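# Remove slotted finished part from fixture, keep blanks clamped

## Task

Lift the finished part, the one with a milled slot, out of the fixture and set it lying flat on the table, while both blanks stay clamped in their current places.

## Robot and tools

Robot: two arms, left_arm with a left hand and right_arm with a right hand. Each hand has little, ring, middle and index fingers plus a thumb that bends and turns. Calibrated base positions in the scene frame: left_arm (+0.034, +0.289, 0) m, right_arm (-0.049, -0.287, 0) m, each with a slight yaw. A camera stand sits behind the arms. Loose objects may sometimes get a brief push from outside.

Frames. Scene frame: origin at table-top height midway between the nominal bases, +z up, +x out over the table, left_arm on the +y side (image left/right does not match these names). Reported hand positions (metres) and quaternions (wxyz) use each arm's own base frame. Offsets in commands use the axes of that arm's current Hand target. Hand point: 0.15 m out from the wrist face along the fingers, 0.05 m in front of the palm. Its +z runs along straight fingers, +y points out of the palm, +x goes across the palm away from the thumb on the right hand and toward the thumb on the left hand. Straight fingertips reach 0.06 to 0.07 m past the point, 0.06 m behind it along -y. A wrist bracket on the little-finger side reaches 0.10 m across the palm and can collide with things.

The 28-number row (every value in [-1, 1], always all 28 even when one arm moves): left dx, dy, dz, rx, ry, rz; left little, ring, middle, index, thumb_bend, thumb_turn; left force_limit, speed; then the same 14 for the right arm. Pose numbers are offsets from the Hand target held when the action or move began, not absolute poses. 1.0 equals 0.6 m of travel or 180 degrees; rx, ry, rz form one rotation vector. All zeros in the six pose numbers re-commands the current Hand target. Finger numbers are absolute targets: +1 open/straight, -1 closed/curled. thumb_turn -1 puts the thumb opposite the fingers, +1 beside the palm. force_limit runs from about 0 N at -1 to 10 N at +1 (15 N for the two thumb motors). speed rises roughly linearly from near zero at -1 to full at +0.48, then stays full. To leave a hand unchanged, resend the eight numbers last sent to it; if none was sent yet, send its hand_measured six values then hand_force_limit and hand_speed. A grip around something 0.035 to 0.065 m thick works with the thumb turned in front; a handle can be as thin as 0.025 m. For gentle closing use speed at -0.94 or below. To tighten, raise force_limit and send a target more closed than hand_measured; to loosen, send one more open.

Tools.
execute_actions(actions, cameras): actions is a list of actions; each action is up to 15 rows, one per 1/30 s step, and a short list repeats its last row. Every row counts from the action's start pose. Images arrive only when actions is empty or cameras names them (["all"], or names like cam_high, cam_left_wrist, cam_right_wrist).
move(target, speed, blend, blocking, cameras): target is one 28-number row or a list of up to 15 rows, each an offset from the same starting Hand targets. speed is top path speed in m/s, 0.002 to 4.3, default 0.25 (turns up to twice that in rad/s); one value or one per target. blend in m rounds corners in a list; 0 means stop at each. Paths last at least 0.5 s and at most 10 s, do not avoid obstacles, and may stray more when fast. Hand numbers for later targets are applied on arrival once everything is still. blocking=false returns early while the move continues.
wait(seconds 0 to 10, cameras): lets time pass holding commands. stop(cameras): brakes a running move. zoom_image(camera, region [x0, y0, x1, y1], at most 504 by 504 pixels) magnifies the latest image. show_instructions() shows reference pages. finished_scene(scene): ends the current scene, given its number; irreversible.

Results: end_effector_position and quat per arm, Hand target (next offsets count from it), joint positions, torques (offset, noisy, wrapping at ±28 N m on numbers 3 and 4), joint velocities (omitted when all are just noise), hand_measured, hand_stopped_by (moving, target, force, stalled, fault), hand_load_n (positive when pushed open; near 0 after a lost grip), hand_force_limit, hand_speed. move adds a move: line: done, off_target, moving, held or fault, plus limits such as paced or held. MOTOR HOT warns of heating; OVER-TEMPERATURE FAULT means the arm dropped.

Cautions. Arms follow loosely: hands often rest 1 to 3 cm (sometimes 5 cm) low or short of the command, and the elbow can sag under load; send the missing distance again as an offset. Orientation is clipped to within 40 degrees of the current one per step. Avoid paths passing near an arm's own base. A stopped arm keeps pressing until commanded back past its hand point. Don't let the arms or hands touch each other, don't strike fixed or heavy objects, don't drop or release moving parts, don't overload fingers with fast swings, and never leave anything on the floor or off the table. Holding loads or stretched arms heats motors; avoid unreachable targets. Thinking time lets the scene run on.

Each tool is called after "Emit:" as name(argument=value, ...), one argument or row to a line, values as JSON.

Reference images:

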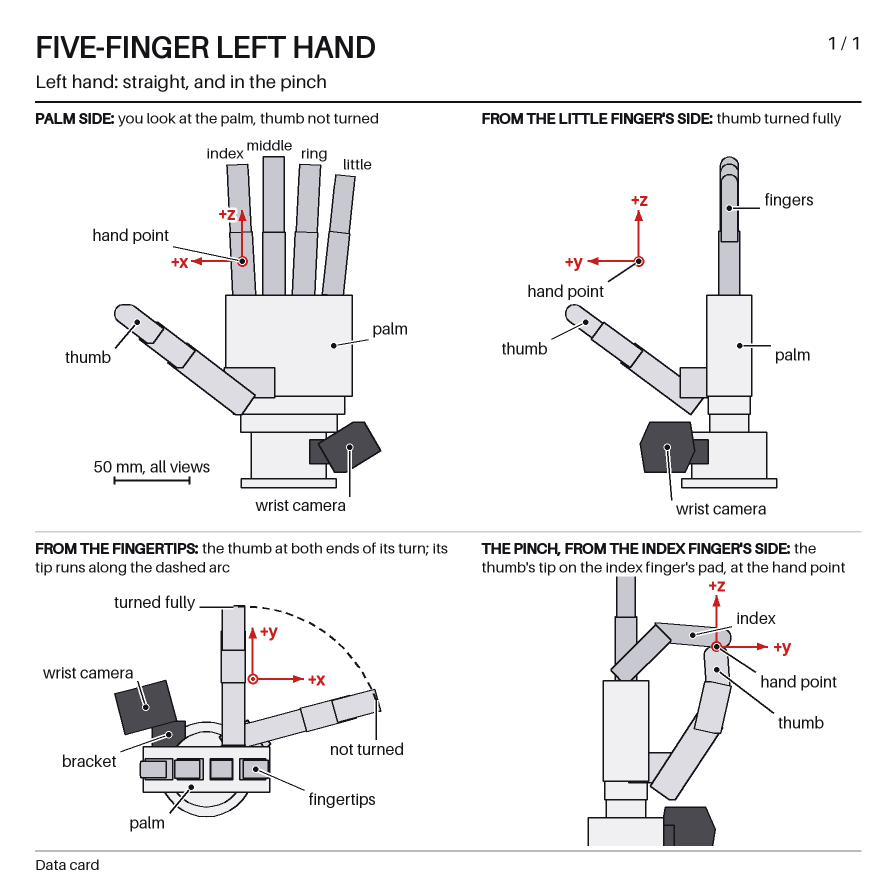

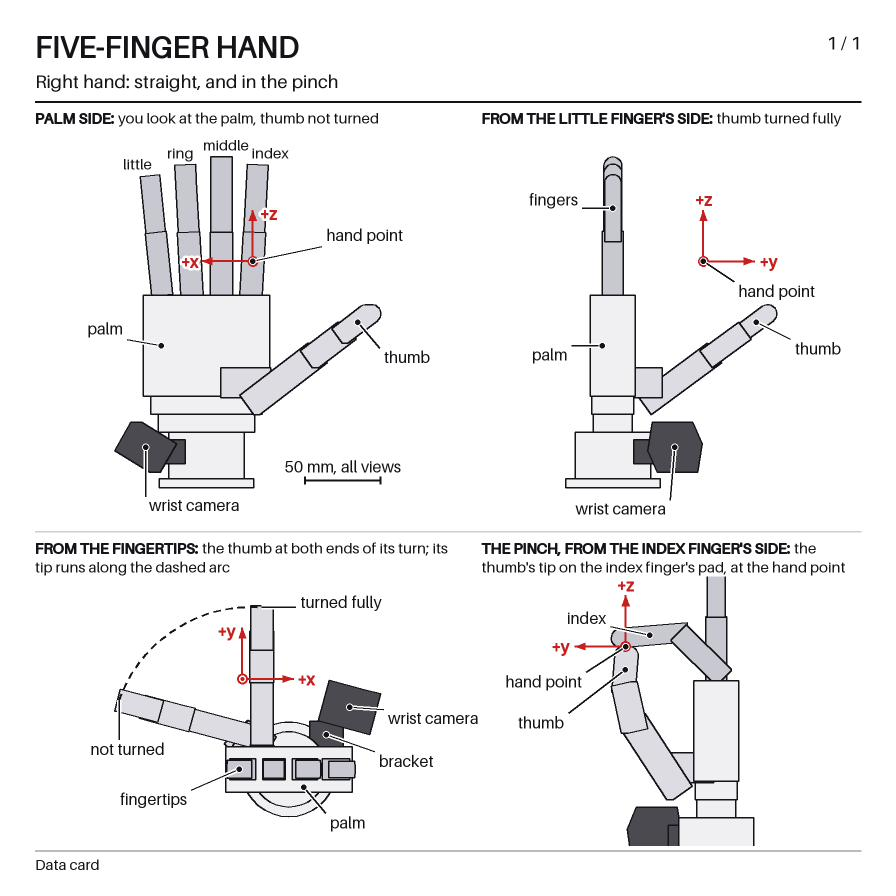

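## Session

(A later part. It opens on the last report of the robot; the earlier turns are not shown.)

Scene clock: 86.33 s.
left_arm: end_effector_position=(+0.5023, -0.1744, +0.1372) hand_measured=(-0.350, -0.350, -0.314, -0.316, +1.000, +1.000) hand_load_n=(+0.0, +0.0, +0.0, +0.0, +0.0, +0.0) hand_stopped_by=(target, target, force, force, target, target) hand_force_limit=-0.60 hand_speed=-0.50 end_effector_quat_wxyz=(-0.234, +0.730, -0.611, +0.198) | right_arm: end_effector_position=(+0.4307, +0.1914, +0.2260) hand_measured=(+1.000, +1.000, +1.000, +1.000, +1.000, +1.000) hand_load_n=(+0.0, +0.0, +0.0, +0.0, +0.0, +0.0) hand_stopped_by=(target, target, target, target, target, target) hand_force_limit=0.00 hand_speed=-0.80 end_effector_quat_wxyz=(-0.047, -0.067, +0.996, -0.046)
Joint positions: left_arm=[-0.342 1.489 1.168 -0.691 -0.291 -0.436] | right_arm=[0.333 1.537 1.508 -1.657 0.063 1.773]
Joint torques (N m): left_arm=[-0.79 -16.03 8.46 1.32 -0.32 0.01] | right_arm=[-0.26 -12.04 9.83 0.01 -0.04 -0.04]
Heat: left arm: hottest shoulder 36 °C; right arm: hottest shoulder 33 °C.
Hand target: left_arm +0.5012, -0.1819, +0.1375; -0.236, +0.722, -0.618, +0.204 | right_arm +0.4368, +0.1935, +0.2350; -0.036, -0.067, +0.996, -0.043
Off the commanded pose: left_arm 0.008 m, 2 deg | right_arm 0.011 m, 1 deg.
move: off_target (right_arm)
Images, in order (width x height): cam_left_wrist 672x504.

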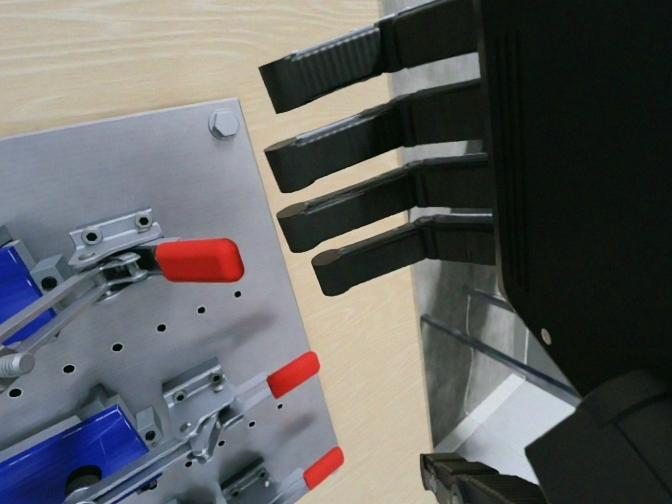

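Emit:
move(
  target=[
    [0.015,0.005,0.0997,-0.2,0,0,-0.35,-0.35,-0.35,-0.35,1,1,-0.6,-0.5,0,0,0,0,0,0,1,1,1,1,1,1,0,-0.8],
    [0.008,0.098,0.0137,-0.2,0,0,-0.35,-0.35,-0.35,-0.35,1,1,-0.6,-0.5,0,0,0,0,0,0,1,1,1,1,1,1,0,-0.8],
  ],
  cameras=["cam_left_wrist","cam_right_wrist"],
  speed=[0.12,0.06],
)

Emit:
zoom_image(
  camera="cam_right_wrist",
  region=[440, 320, 620, 500],
)

Scene clock: 91.93 s.
left_arm: end_effector_position=(+0.4677, -0.1818, +0.0898) hand_measured=(-0.350, -0.350, -0.314, -0.316, +1.000, +1.000) hand_load_n=(+0.0, +0.0, +0.0, +0.5, +0.0, +0.0) hand_stopped_by=(target, target, force, force, target, target) hand_force_limit=-0.60 hand_speed=-0.50 end_effector_quat_wxyz=(-0.002, +0.763, -0.647, -0.002) | right_arm: end_effector_position=(+0.4307, +0.1914, +0.2260) hand_measured=(+1.000, +1.000, +1.000, +1.000, +1.000, +1.000) hand_load_n=(+0.0, +0.0, +0.0, +0.0, +0.0, +0.0) hand_stopped_by=(target, target, target, target, target, target) hand_force_limit=0.00 hand_speed=-0.80 end_effector_quat_wxyz=(-0.047, -0.067, +0.996, -0.046)
Joint positions: left_arm=[-0.266 1.817 1.489 -1.246 -0.005 -0.429] | right_arm=[0.333 1.537 1.508 -1.657 0.063 1.773]
Joint torques (N m): left_arm=[-2.14 -23.65 7.13 -0.36 0.07 -0.23] | right_arm=[-0.26 -12.1 9.84 0.02 -0.04 -0.05]
Heat: left arm: hottest shoulder 36 °C; right arm: hottest shoulder 33 °C.
Hand target: left_arm +0.4599, -0.1933, +0.0960; -0.002, +0.759, -0.651, +0.003 | right_arm +0.4368, +0.1935, +0.2350; -0.036, -0.067, +0.996, -0.043
Off the commanded pose: left_arm 0.015 m, 1 deg | right_arm 0.011 m, 1 deg.
move: off_target (left_arm, right_arm)
Images, in order (width x height): cam_left_wrist 672x504, cam_right_wrist 672x504.

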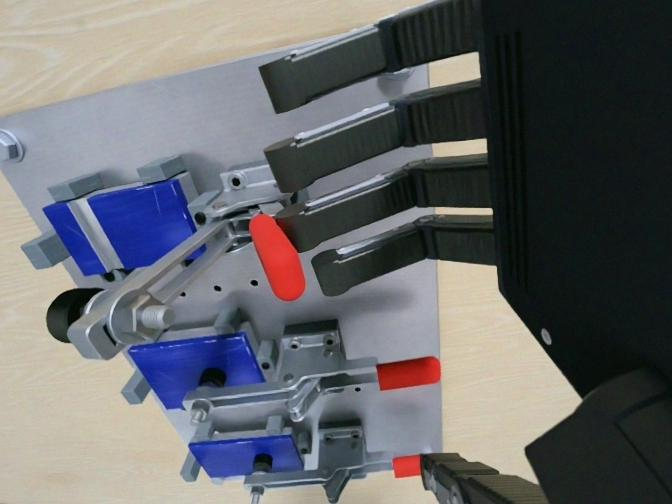

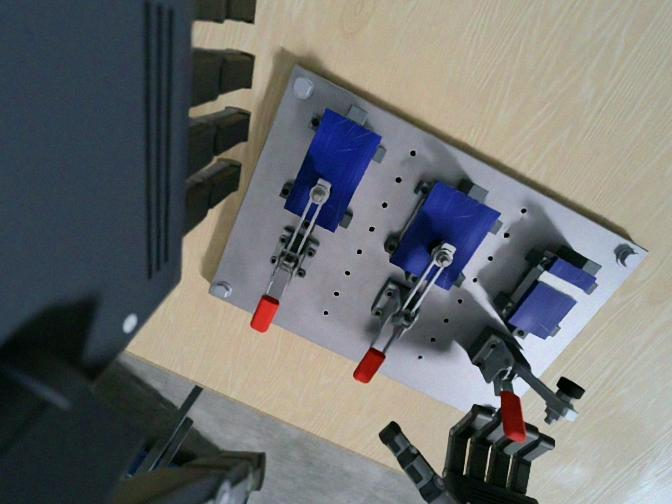

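Scaled by 2.800 from the camera's 672x504 image, which has a finer 960x720 frame.

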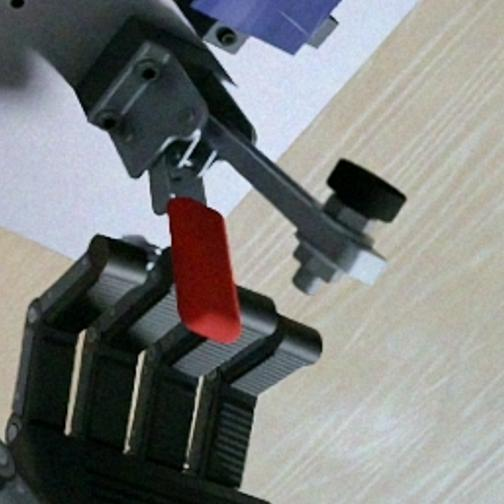

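Emit:
move(
  target=[
    [0.0,0.04,0,0,0,0,-0.35,-0.35,-0.35,-0.35,1,1,-0.6,-0.5,0,0,0,0,0,0,1,1,1,1,1,1,0,-0.8],
  ],
  cameras=["cam_left_wrist","cam_right_wrist"],
  speed=[0.06],
)

Emit:
zoom_image(
  camera="cam_right_wrist",
  region=[440, 320, 620, 500],
)

Scene clock: 93.10 s.
left_arm: end_effector_position=(+0.4587, -0.1818, +0.0907) hand_measured=(-0.350, -0.350, -0.314, -0.316, +1.000, +1.000) hand_load_n=(+0.0, +0.0, +1.5, +0.0, +0.0, +0.0) hand_stopped_by=(target, target, force, force, target, target) hand_force_limit=-0.60 hand_speed=-0.50 end_effector_quat_wxyz=(-0.013, +0.768, -0.640, +0.011) | right_arm: end_effector_position=(+0.4307, +0.1914, +0.2260) hand_measured=(+1.000, +1.000, +1.000, +1.000, +1.000, +1.000) hand_load_n=(+0.0, +0.0, +0.0, +0.5, -0.5, +0.0) hand_stopped_by=(target, target, target, target, target, target) hand_force_limit=0.00 hand_speed=-0.80 end_effector_quat_wxyz=(-0.047, -0.067, +0.996, -0.046)
Joint positions: left_arm=[-0.272 1.77 1.429 -1.2 -0.014 -0.453] | right_arm=[0.333 1.537 1.508 -1.657 0.063 1.773]
Joint torques (N m): left_arm=[-2.9 -22.53 5.86 -1.1 0.38 -0.15] | right_arm=[-0.26 -12.1 9.84 0.02 -0.04 -0.04]
Heat: left arm: hottest shoulder 36 °C; right arm: hottest shoulder 33 °C.
Hand target: left_arm +0.4362, -0.1970, +0.0959; -0.002, +0.759, -0.651, +0.003 | right_arm +0.4368, +0.1935, +0.2350; -0.036, -0.067, +0.996, -0.043
Off the commanded pose: left_arm 0.028 m, 2 deg | right_arm 0.011 m, 1 deg.
move: off_target (left_arm, right_arm)
Images, in order (width x height): cam_left_wrist 672x504, cam_right_wrist 672x504.

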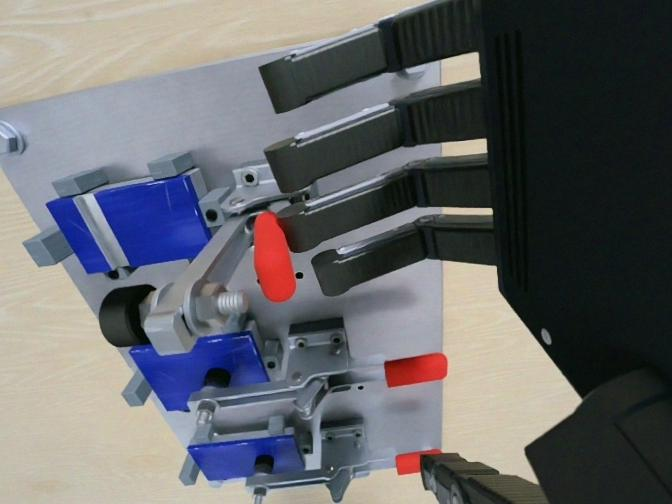

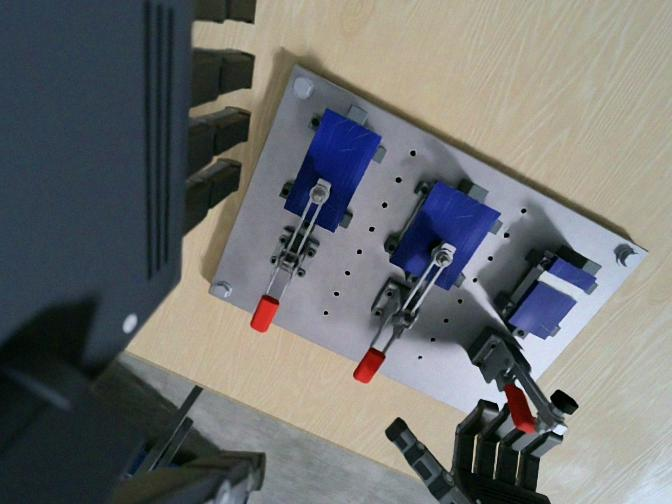

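Scaled by 2.800 from the camera's 672x504 image, which has a finer 960x720 frame.

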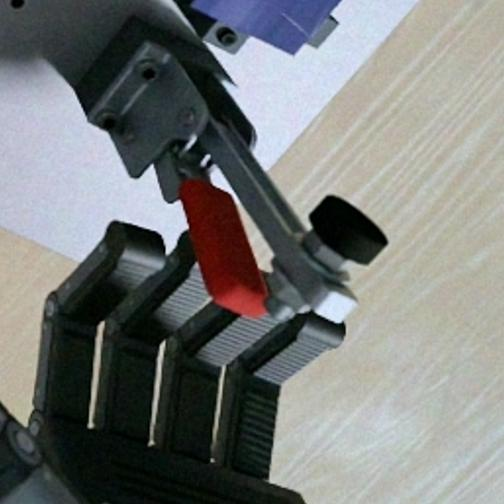

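Emit:
move(
  target=[
    [0.0,0.03,0.01,0,0,0,-0.35,-0.35,-0.35,-0.35,1,1,-0.6,-0.5,0,0,0,0,0,0,1,1,1,1,1,1,0,-0.8],
  ],
  cameras=["cam_left_wrist","cam_right_wrist"],
  speed=[0.06],
)

Emit:
zoom_image(
  camera="cam_right_wrist",
  region=[440, 320, 620, 500],
)

Scene clock: 94.37 s.
left_arm: end_effector_position=(+0.4579, -0.1815, +0.0910) hand_measured=(-0.350, -0.350, -0.312, -0.316, +1.000, +1.000) hand_load_n=(+0.5, +0.0, +2.0, +0.0, +0.0, +0.0) hand_stopped_by=(target, target, force, force, target, target) hand_force_limit=-0.60 hand_speed=-0.50 end_effector_quat_wxyz=(-0.025, +0.774, -0.632, +0.029) | right_arm: end_effector_position=(+0.4307, +0.1914, +0.2260) hand_measured=(+1.000, +1.000, +1.000, +1.000, +1.000, +1.000) hand_load_n=(+0.0, +0.0, +0.0, +0.0, +0.0, +0.0) hand_stopped_by=(target, target, target, target, target, target) hand_force_limit=0.00 hand_speed=-0.80 end_effector_quat_wxyz=(-0.047, -0.067, +0.996, -0.046)
Joint positions: left_arm=[-0.274 1.735 1.387 -1.15 -0.023 -0.475] | right_arm=[0.333 1.537 1.508 -1.657 0.063 1.773]
Joint torques (N m): left_arm=[-3.49 -22.01 5.07 -1.89 0.61 -0.06] | right_arm=[-0.26 -12.1 9.85 0.02 -0.03 -0.05]
Heat: left arm: hottest shoulder 36 °C; right arm: hottest shoulder 33 °C.
Hand target: left_arm +0.4184, -0.1996, +0.0898; -0.002, +0.759, -0.651, +0.003 | right_arm +0.4368, +0.1935, +0.2350; -0.036, -0.067, +0.996, -0.043
Off the commanded pose: left_arm 0.044 m, 5 deg | right_arm 0.011 m, 1 deg.
move: off_target (left_arm, right_arm)
Images, in order (width x height): cam_left_wrist 672x504, cam_right_wrist 672x504.

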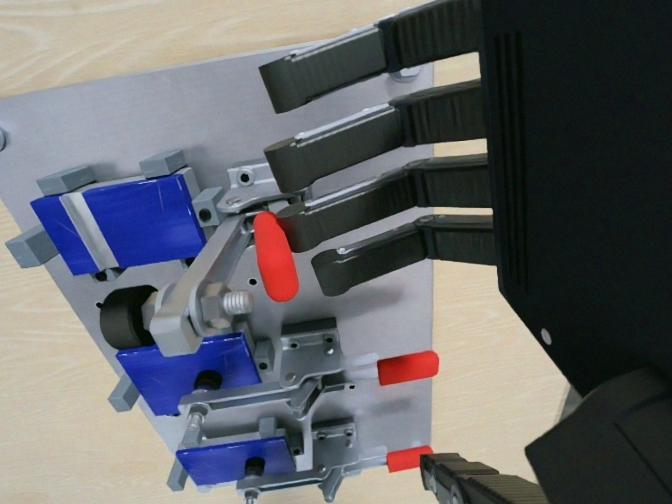

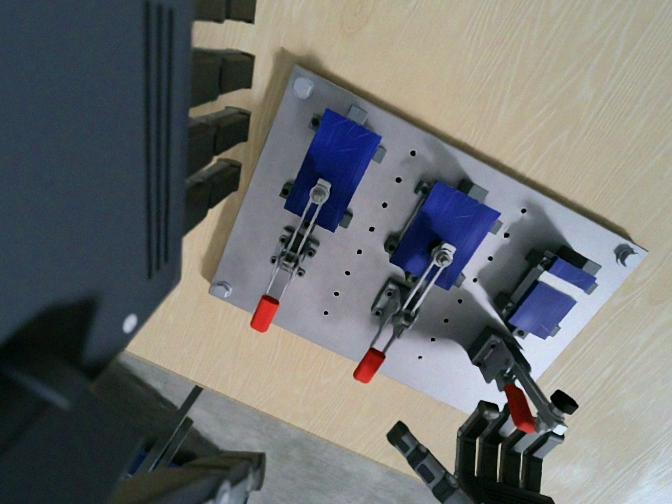

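Scaled by 2.800 from the camera's 672x504 image, which has a finer 960x720 frame.

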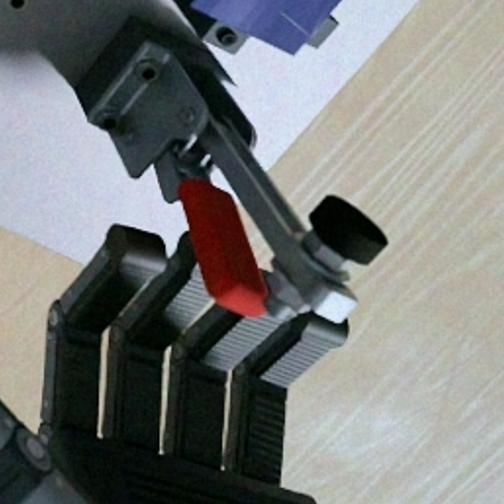

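Emit:
zoom_image(
  camera="cam_left_wrist",
  region=[0, 120, 260, 300],
)

Scaled by 1.938 from the camera's 672x504 image, which has a finer 960x720 frame.

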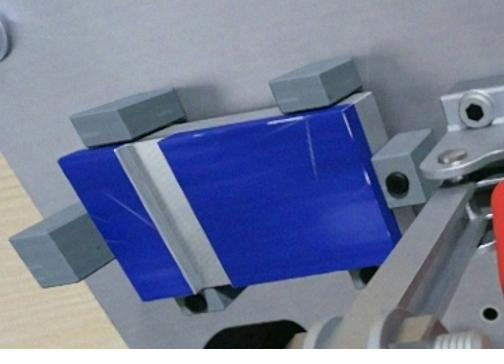

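Emit:
move(
  target=[
    [0,-0.075,0,0,0,0,-0.35,-0.35,-0.35,-0.35,1,1,-0.6,-0.5,0,0,0,0,0,0,1,1,1,1,1,1,0,-0.8],
    [-0.0233,-0.1747,-0.3,0,0,0,1,1,1,1,1,1,0.5,0.3,0,0,0,0,0,0,1,1,1,1,1,1,0,-0.8],
    [-0.081,0.0945,-0.35,0.193,0.1967,0.4717,1,1,1,1,1,1,0.5,0.3,0,0,0,0,0,0,1,1,1,1,1,1,0,-0.8],
    [-0.081,0.0945,-0.15,0.193,0.1967,0.4717,1,1,1,1,1,1,0.5,0.3,0,0,0,0,0,0,1,1,1,1,1,1,0,-0.8],
  ],
  cameras=["all"],
  speed=[0.1,0.15,0.2,0.15],
  blend=[0.01,0.03,0.02,0],
)

Scene clock: 111.40 s.
left_arm: end_effector_position=(+0.3487, -0.1652, +0.1859) hand_measured=(+1.000, +1.000, +1.000, +1.000, +1.000, +1.000) hand_load_n=(+0.0, +0.0, +0.0, +0.0, +0.0, +0.0) hand_stopped_by=(target, target, target, target, target, target) hand_force_limit=0.50 hand_speed=0.30 end_effector_quat_wxyz=(+0.027, -0.066, +0.922, -0.382) | right_arm: end_effector_position=(+0.4307, +0.1914, +0.2260) hand_measured=(+1.000, +1.000, +1.000, +1.000, +1.000, +1.000) hand_load_n=(+0.0, +0.0, +0.0, +0.0, +0.0, +0.0) hand_stopped_by=(target, target, target, target, target, target) hand_force_limit=0.00 hand_speed=-0.80 end_effector_quat_wxyz=(-0.047, -0.067, +0.996, -0.046)
Joint positions: left_arm=[-0.18 1.273 1.072 -1.065 0.735 1.13] | right_arm=[0.333 1.537 1.508 -1.657 0.063 1.773]
Joint torques (N m): left_arm=[0.85 -10.17 8.29 0.87 0.44 0.03] | right_arm=[-0.26 -12.1 9.85 0.02 -0.03 -0.05]
Heat: left arm: hottest shoulder 35 °C; right arm: hottest shoulder 33 °C.
Hand target: left_arm +0.3544, -0.1602, +0.1793; +0.028, -0.070, +0.921, -0.381 | right_arm +0.4368, +0.1935, +0.2350; -0.036, -0.067, +0.996, -0.043
Off the commanded pose: left_arm 0.010 m, 1 deg | right_arm 0.011 m, 1 deg.
move: off_target (right_arm); blend cut to 0 m at target 2; target 2's new numbers were sent with left_arm's hand 0.015 m and 2 deg from that target

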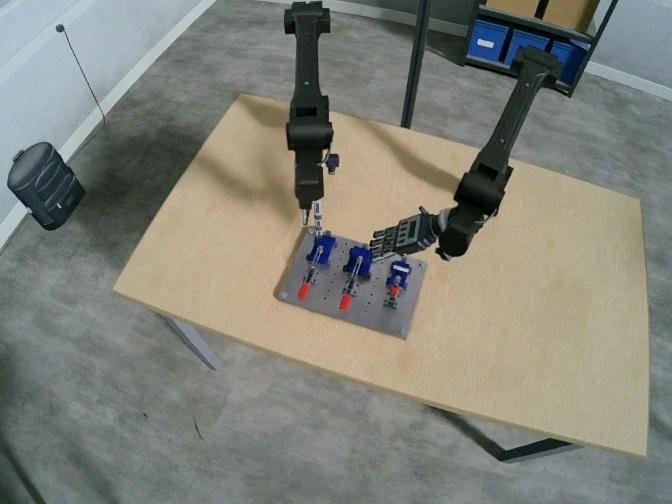

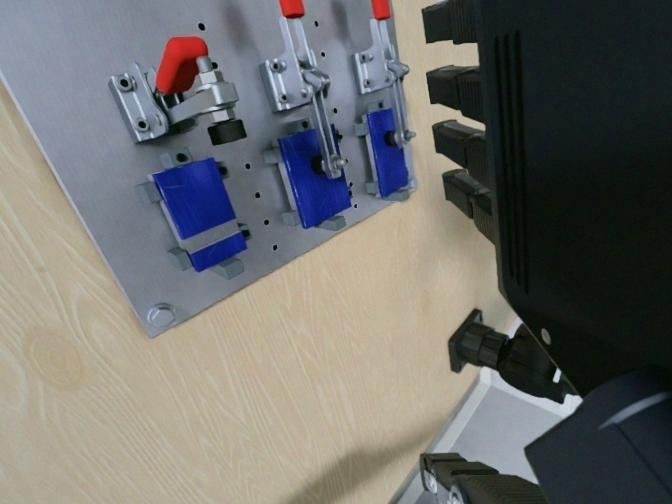

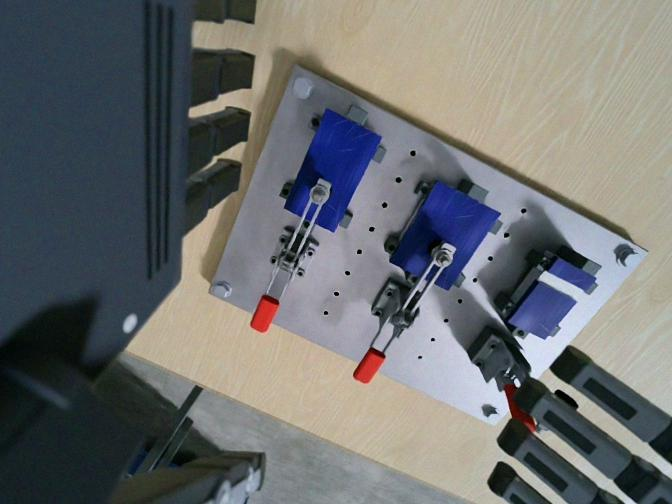

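Emit:
zoom_image(
  camera="cam_left_wrist",
  region=[90, 30, 270, 290],
)

Emit:
zoom_image(
  camera="cam_left_wrist",
  region=[130, 140, 260, 290],
)

Emit:
zoom_image(
  camera="cam_right_wrist",
  region=[460, 220, 640, 400],
)

Scaled by 1.938 from the camera's 672x504 image, which has a finer 960x720 frame.

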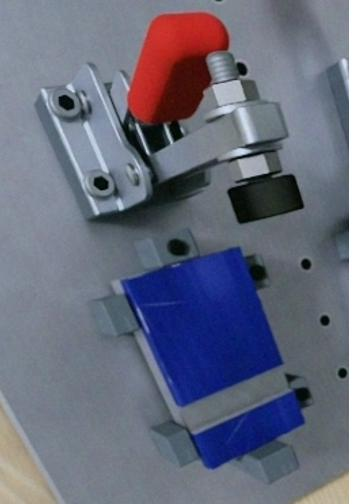

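Scaled by 3.360 from the camera's 672x504 image, which has a finer 960x720 frame.

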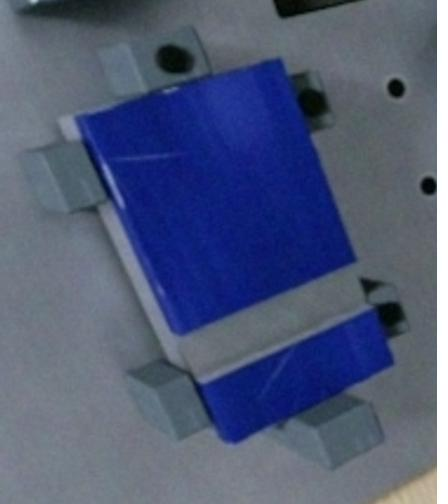

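Scaled by 2.800 from the camera's 672x504 image, which has a finer 960x720 frame.

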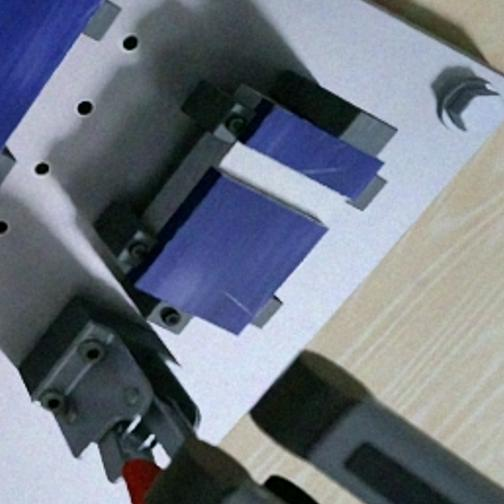

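Emit:
move(
  target=[0.0295,-0.001,0.048,0.0155,-0.1047,0.1317,-1,-1,-1,0.2,1,-1,0.0,0.2,0,0,0,0,0,0,1,1,1,1,1,1,0,-0.8],
  cameras=["all"],
  speed=0.12,
)

Emit:
zoom_image(
  camera="cam_left_wrist",
  region=[100, 60, 400, 320],
)

Scene clock: 120.03 s.
left_arm: end_effector_position=(+0.3405, -0.1785, +0.1546) hand_measured=(-1.000, -1.000, -1.000, +0.200, +1.000, -1.000) hand_load_n=(+0.0, +0.0, +0.0, +0.0, +0.0, +0.0) hand_stopped_by=(target, target, target, target, target, target) hand_force_limit=0.00 hand_speed=0.20 end_effector_quat_wxyz=(+0.246, +0.045, +0.895, -0.370) | right_arm: end_effector_position=(+0.4307, +0.1914, +0.2260) hand_measured=(+1.000, +1.000, +1.000, +1.000, +1.000, +1.000) hand_load_n=(+0.0, +0.0, +0.0, +0.0, +0.0, +0.0) hand_stopped_by=(target, target, target, target, target, target) hand_force_limit=0.00 hand_speed=-0.80 end_effector_quat_wxyz=(-0.047, -0.067, +0.996, -0.046)
Joint positions: left_arm=[-0.303 0.978 0.701 -0.518 0.562 1.134] | right_arm=[0.333 1.537 1.508 -1.657 0.063 1.773]
Joint torques (N m): left_arm=[-0.73 -7.12 8.88 1.65 0.11 0.13] | right_arm=[-0.21 -12.1 9.83 0.02 -0.03 -0.04]
Heat: left arm: hottest shoulder 35 °C; right arm: hottest shoulder 33 °C.
Hand target: left_arm +0.3400, -0.1835, +0.1594; +0.257, +0.060, +0.890, -0.373 | right_arm +0.4368, +0.1935, +0.2350; -0.036, -0.067, +0.996, -0.043
Off the commanded pose: left_arm 0.007 m, 2 deg | right_arm 0.011 m, 1 deg.
move: off_target (right_arm)

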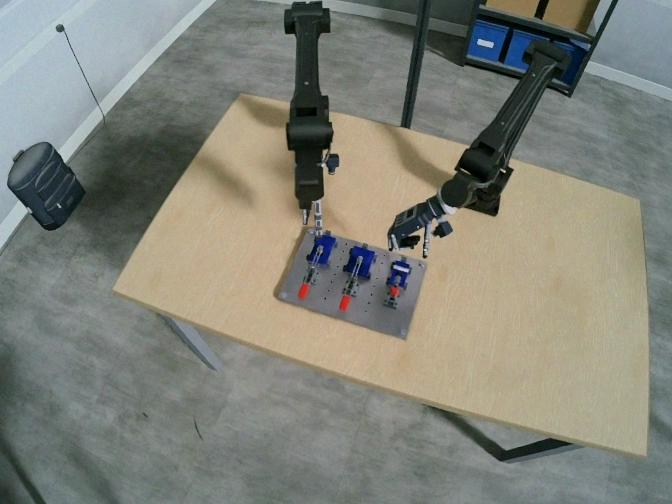

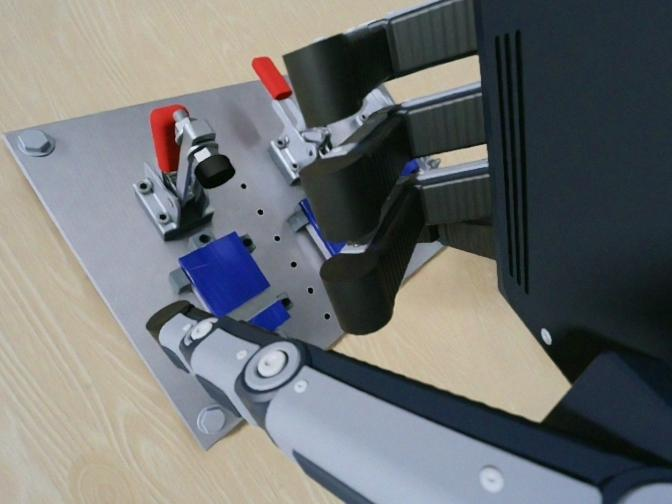

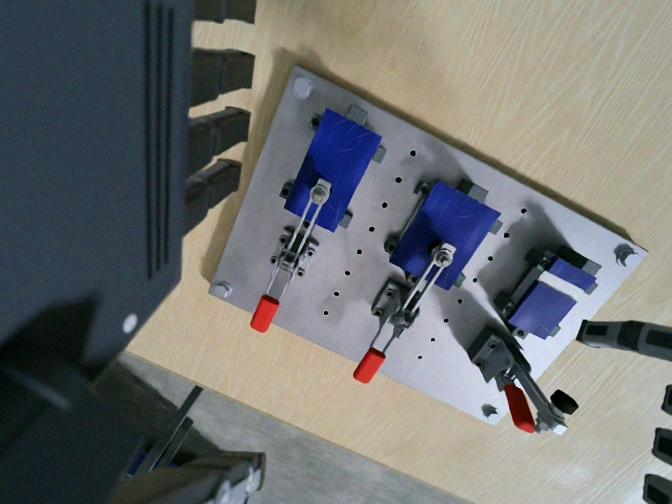

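Scaled by 1.680 from the camera's 672x504 image, which has a finer 960x720 frame.

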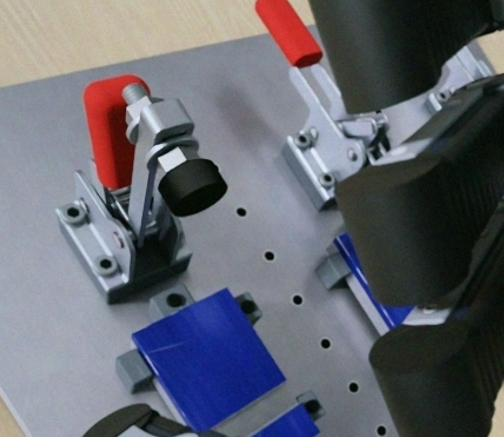

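Emit:
move(
  target=[0.0642,0.0632,0.0728,0,0,0,-1,-1,-1,0.2,1,-1,0.0,0.2,0,0,0,0,0,0,1,1,1,1,1,1,0,-0.8],
  cameras=["all"],
  speed=0.12,
)

Emit:
zoom_image(
  camera="cam_left_wrist",
  region=[100, 100, 400, 400],
)

Emit:
zoom_image(
  camera="cam_right_wrist",
  region=[452, 200, 672, 420],
)

Scene clock: 122.47 s.
left_arm: end_effector_position=(+0.3374, -0.1839, +0.0959) hand_measured=(-1.000, -1.000, -1.000, +0.200, +1.000, -1.000) hand_load_n=(+0.0, +0.0, +0.0, +0.0, +0.0, +0.0) hand_stopped_by=(target, target, target, target, target, target) hand_force_limit=0.00 hand_speed=0.20 end_effector_quat_wxyz=(+0.263, +0.058, +0.889, -0.371) | right_arm: end_effector_position=(+0.4307, +0.1914, +0.2260) hand_measured=(+1.000, +1.000, +1.000, +1.000, +1.000, +1.000) hand_load_n=(+0.0, +0.0, +0.0, +0.0, +0.0, +0.0) hand_stopped_by=(target, target, target, target, target, target) hand_force_limit=0.00 hand_speed=-0.80 end_effector_quat_wxyz=(-0.047, -0.067, +0.996, -0.046)
Joint positions: left_arm=[-0.329 1.031 0.552 -0.275 0.542 1.134] | right_arm=[0.333 1.537 1.508 -1.657 0.063 1.773]
Joint torques (N m): left_arm=[-0.91 -4.78 8.53 1.57 0.06 -0.09] | right_arm=[-0.21 -12.1 9.83 0.02 -0.04 -0.04]
Heat: left arm: hottest shoulder 35 °C; right arm: hottest shoulder 33 °C.
Hand target: left_arm +0.3362, -0.1900, +0.0903; +0.257, +0.060, +0.890, -0.373 | right_arm +0.4368, +0.1935, +0.2350; -0.036, -0.067, +0.996, -0.043
Off the commanded pose: left_arm 0.008 m, 1 deg | right_arm 0.011 m, 1 deg.
move: off_target (right_arm)

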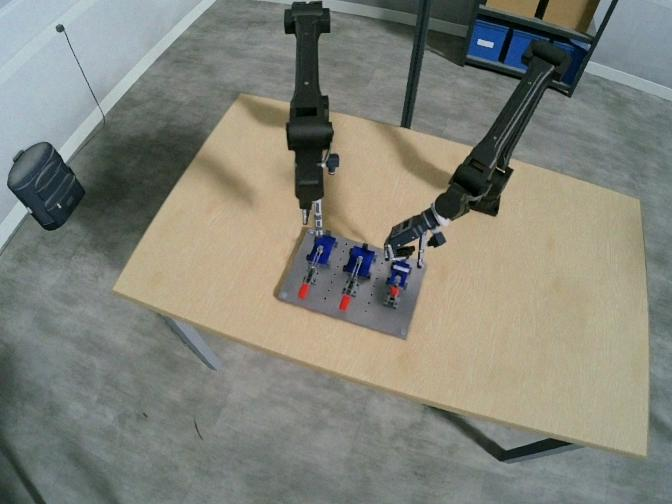

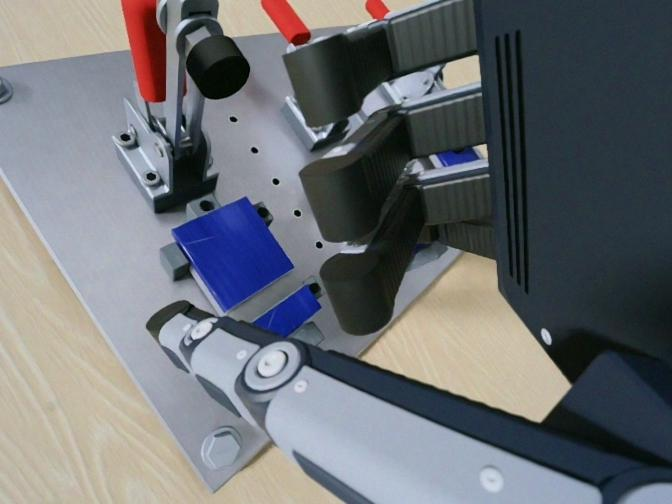

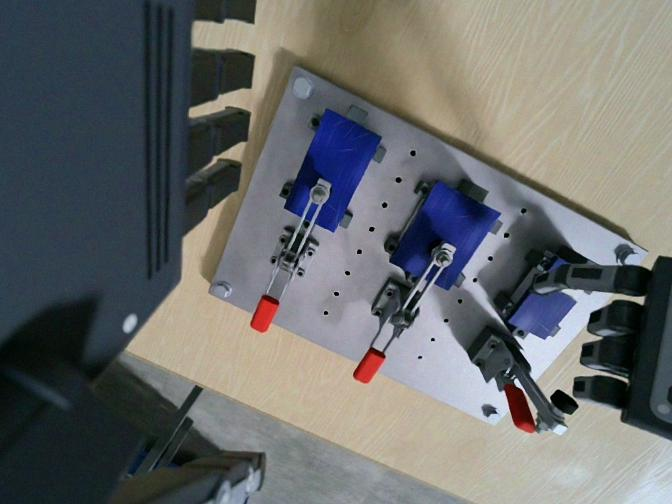

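Scaled by 1.680 from the camera's 672x504 image, which has a finer 960x720 frame.

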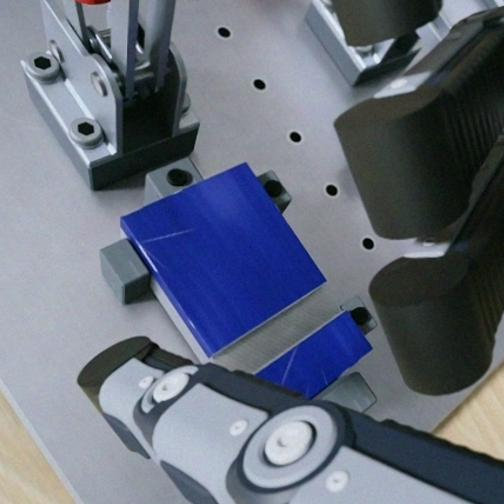

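Scaled by 2.291 from the camera's 672x504 image, which has a finer 960x720 frame.

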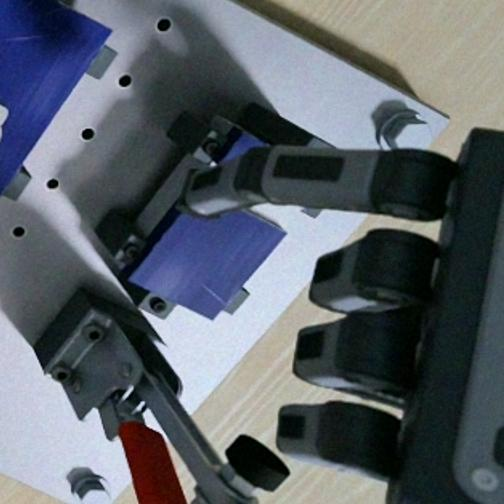

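Emit:
move(
  target=[0.0013,0.0245,0.023,0,0,0,-1,-1,-1,0.2,1,-1,0.0,0.2,0,0,0,0,0,0,1,1,1,1,1,1,0,-0.8],
  cameras=["cam_left_wrist","cam_right_wrist"],
  speed=0.1,
)

Emit:
zoom_image(
  camera="cam_left_wrist",
  region=[100, 100, 400, 400],
)

Emit:
zoom_image(
  camera="cam_right_wrist",
  region=[472, 220, 652, 400],
)

Scene clock: 129.47 s.
left_arm: end_effector_position=(+0.3450, -0.1877, +0.0789) hand_measured=(-1.000, -1.000, -1.000, +0.200, +1.000, -1.000) hand_load_n=(+0.0, +0.0, +0.0, +0.0, +0.0, +0.0) hand_stopped_by=(target, target, target, target, target, target) hand_force_limit=0.00 hand_speed=0.20 end_effector_quat_wxyz=(+0.260, +0.059, +0.889, -0.373) | right_arm: end_effector_position=(+0.4307, +0.1914, +0.2260) hand_measured=(+1.000, +1.000, +1.000, +1.000, +1.000, +1.000) hand_load_n=(+0.0, +0.0, +0.0, +0.0, +0.0, +0.0) hand_stopped_by=(target, target, target, target, target, target) hand_force_limit=0.00 hand_speed=-0.80 end_effector_quat_wxyz=(-0.047, -0.067, +0.996, -0.046)
Joint positions: left_arm=[-0.329 1.096 0.542 -0.203 0.548 1.134] | right_arm=[0.333 1.537 1.508 -1.657 0.063 1.773]
Joint torques (N m): left_arm=[0.44 -5.3 8.09 1.74 0.22 -0.07] | right_arm=[-0.15 -12.04 9.85 0.03 -0.04 -0.05]
Heat: left arm: hottest shoulder 34 °C; right arm: hottest shoulder 33 °C.
Hand target: left_arm +0.3455, -0.1891, +0.0724; +0.257, +0.060, +0.890, -0.373 | right_arm +0.4368, +0.1935, +0.2350; -0.036, -0.067, +0.996, -0.043
Off the commanded pose: left_arm 0.007 m, 0 deg | right_arm 0.011 m, 1 deg.
move: off_target (right_arm)
Images, in order (width x height): cam_left_wrist 672x504, cam_right_wrist 672x504.

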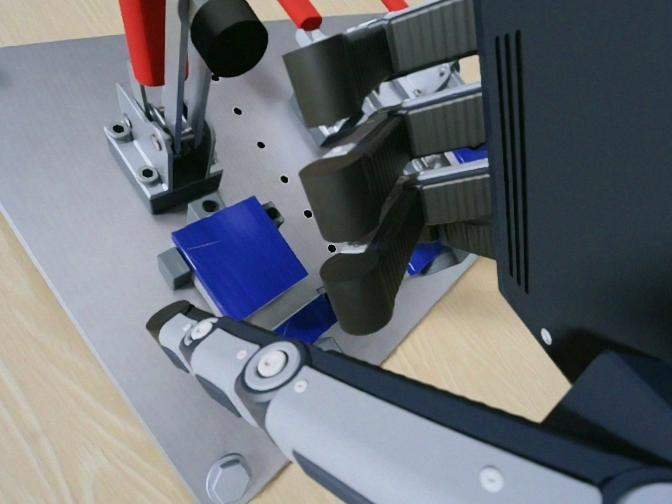

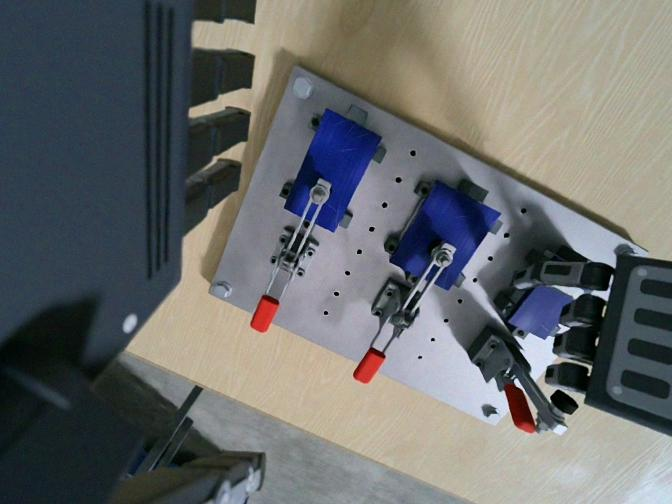

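Scaled by 1.680 from the camera's 672x504 image, which has a finer 960x720 frame.

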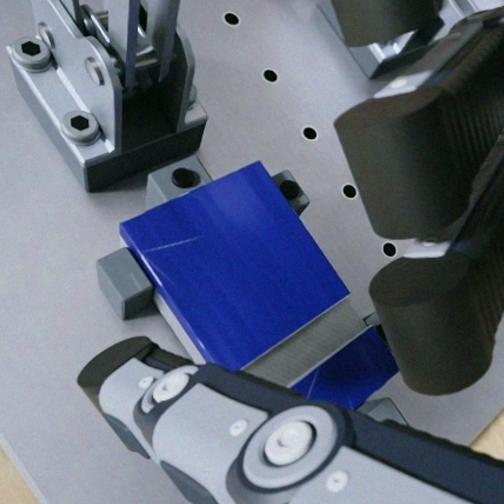

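Scaled by 2.800 from the camera's 672x504 image, which has a finer 960x720 frame.

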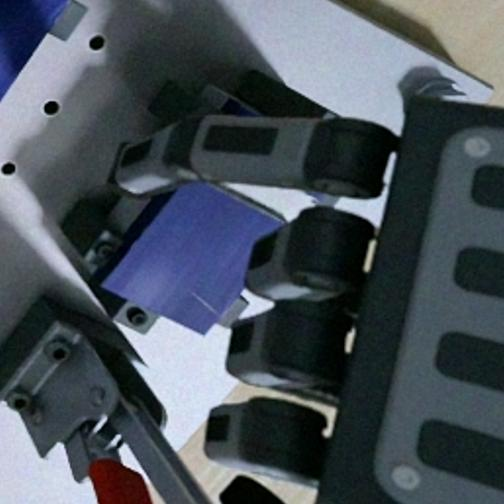

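Emit:
move(
  target=[0.0162,0.0378,0.0273,0,0,0,-1,-1,-1,0.2,1,-1,0.0,0.2,0,0,0,0,0,0,1,1,1,1,1,1,0,-0.8],
  cameras=["cam_left_wrist","cam_right_wrist"],
  speed=0.05,
)

Emit:
zoom_image(
  camera="cam_left_wrist",
  region=[100, 100, 400, 400],
)

Emit:
zoom_image(
  camera="cam_right_wrist",
  region=[472, 220, 652, 400],
)

Scene clock: 131.73 s.
left_arm: end_effector_position=(+0.3473, -0.1903, +0.0507) hand_measured=(-1.000, -1.000, -1.000, +0.200, +1.000, -1.000) hand_load_n=(+0.0, +0.0, -0.5, +0.0, +0.0, +0.0) hand_stopped_by=(target, target, target, target, target, target) hand_force_limit=0.00 hand_speed=0.20 end_effector_quat_wxyz=(+0.256, +0.062, +0.888, -0.376) | right_arm: end_effector_position=(+0.4307, +0.1914, +0.2260) hand_measured=(+1.000, +1.000, +1.000, +1.000, +1.000, +1.000) hand_load_n=(+0.0, +0.0, +0.0, +0.0, +0.0, +0.0) hand_stopped_by=(target, target, target, target, target, target) hand_force_limit=0.00 hand_speed=-0.80 end_effector_quat_wxyz=(-0.047, -0.067, +0.996, -0.046)
Joint positions: left_arm=[-0.328 1.176 0.507 -0.095 0.561 1.139] | right_arm=[0.333 1.537 1.508 -1.657 0.063 1.773]
Joint torques (N m): left_arm=[1.26 -6.36 7.12 1.77 0.25 0.14] | right_arm=[-0.26 -12.1 9.84 0.02 -0.04 -0.04]
Heat: left arm: hottest shoulder 34 °C; right arm: hottest shoulder 33 °C.
Hand target: left_arm +0.3506, -0.1851, +0.0435; +0.257, +0.060, +0.890, -0.373 | right_arm +0.4368, +0.1935, +0.2350; -0.036, -0.067, +0.996, -0.043
Off the commanded pose: left_arm 0.010 m, 1 deg | right_arm 0.011 m, 1 deg.
move: off_target (right_arm)
Images, in order (width x height): cam_left_wrist 672x504, cam_right_wrist 672x504.

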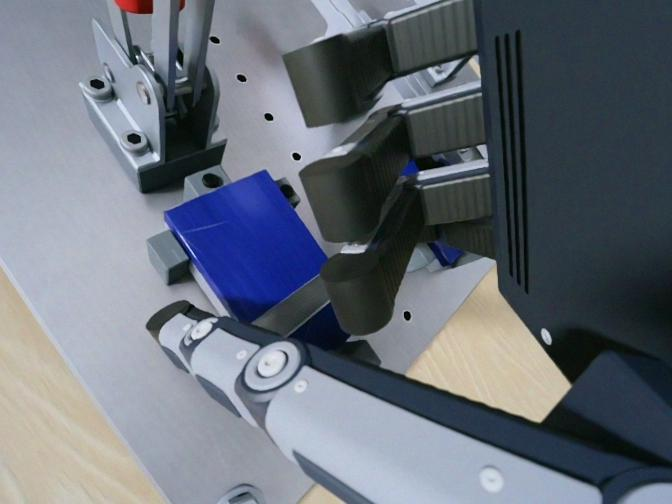

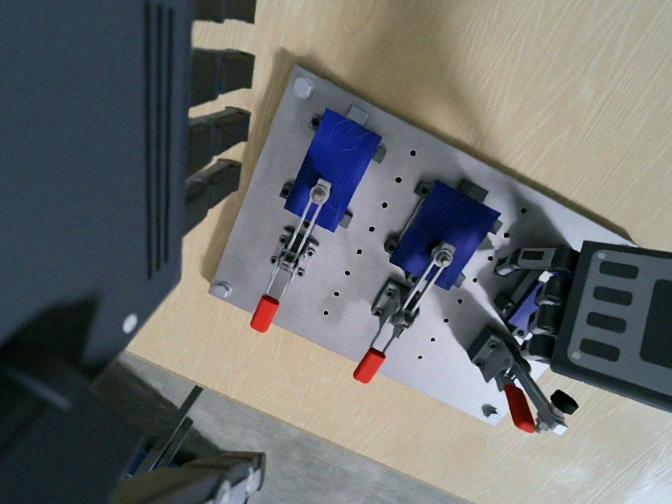

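Scaled by 1.680 from the camera's 672x504 image, which has a finer 960x720 frame.

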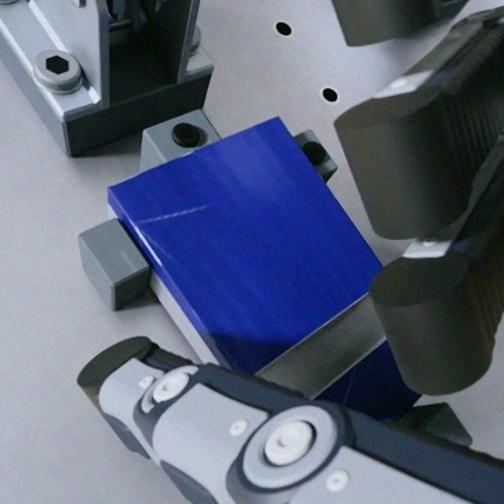

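Scaled by 2.800 from the camera's 672x504 image, which has a finer 960x720 frame.

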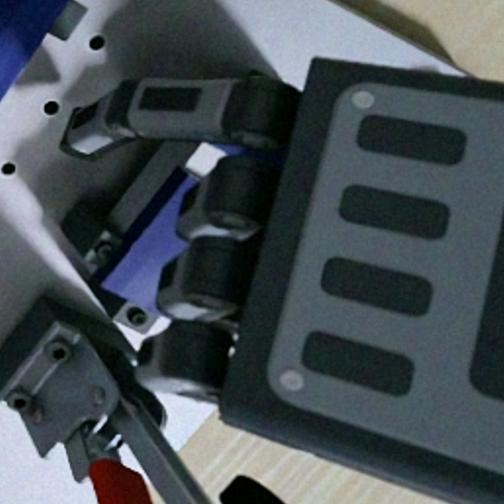

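Emit:
move(
  target=[0.0083,0.0105,0.0098,0,0,0,-1,-1,-1,0.2,1,-1,0.0,0.2,0,0,0,0,0,0,1,1,1,1,1,1,0,-0.8],
  cameras=[],
  speed=0.05,
)

Scene clock: 133.37 s.
left_arm: end_effector_position=(+0.3484, -0.1910, +0.0426) hand_measured=(-1.000, -1.000, -1.000, +0.200, +1.000, -1.000) hand_load_n=(+0.0, +0.0, +0.0, -0.5, +0.0, +0.0) hand_stopped_by=(target, target, target, target, target, target) hand_force_limit=0.00 hand_speed=0.20 end_effector_quat_wxyz=(+0.258, +0.063, +0.887, -0.378) | right_arm: end_effector_position=(+0.4307, +0.1914, +0.2260) hand_measured=(+1.000, +1.000, +1.000, +1.000, +1.000, +1.000) hand_load_n=(+0.0, +0.0, +0.0, +0.0, +0.0, +0.0) hand_stopped_by=(target, target, target, target, target, target) hand_force_limit=0.00 hand_speed=-0.80 end_effector_quat_wxyz=(-0.047, -0.067, +0.996, -0.046)
Joint positions: left_arm=[-0.328 1.2 0.495 -0.054 0.563 1.139] | right_arm=[0.333 1.537 1.508 -1.657 0.063 1.773]
Joint torques (N m): left_arm=[1.14 -5.83 7.09 1.72 0.19 0.11] | right_arm=[-0.21 -12.1 9.83 0.02 -0.04 -0.05]
Heat: left arm: hottest shoulder 34 °C; right arm: hottest shoulder 33 °C.
Hand target: left_arm +0.3506, -0.1852, +0.0336; +0.257, +0.060, +0.890, -0.373 | right_arm +0.4368, +0.1935, +0.2350; -0.036, -0.067, +0.996, -0.043
Off the commanded pose: left_arm 0.011 m, 1 deg | right_arm 0.011 m, 1 deg.
move: off_target (left_arm, right_arm)
No camera images: "cameras" was empty.


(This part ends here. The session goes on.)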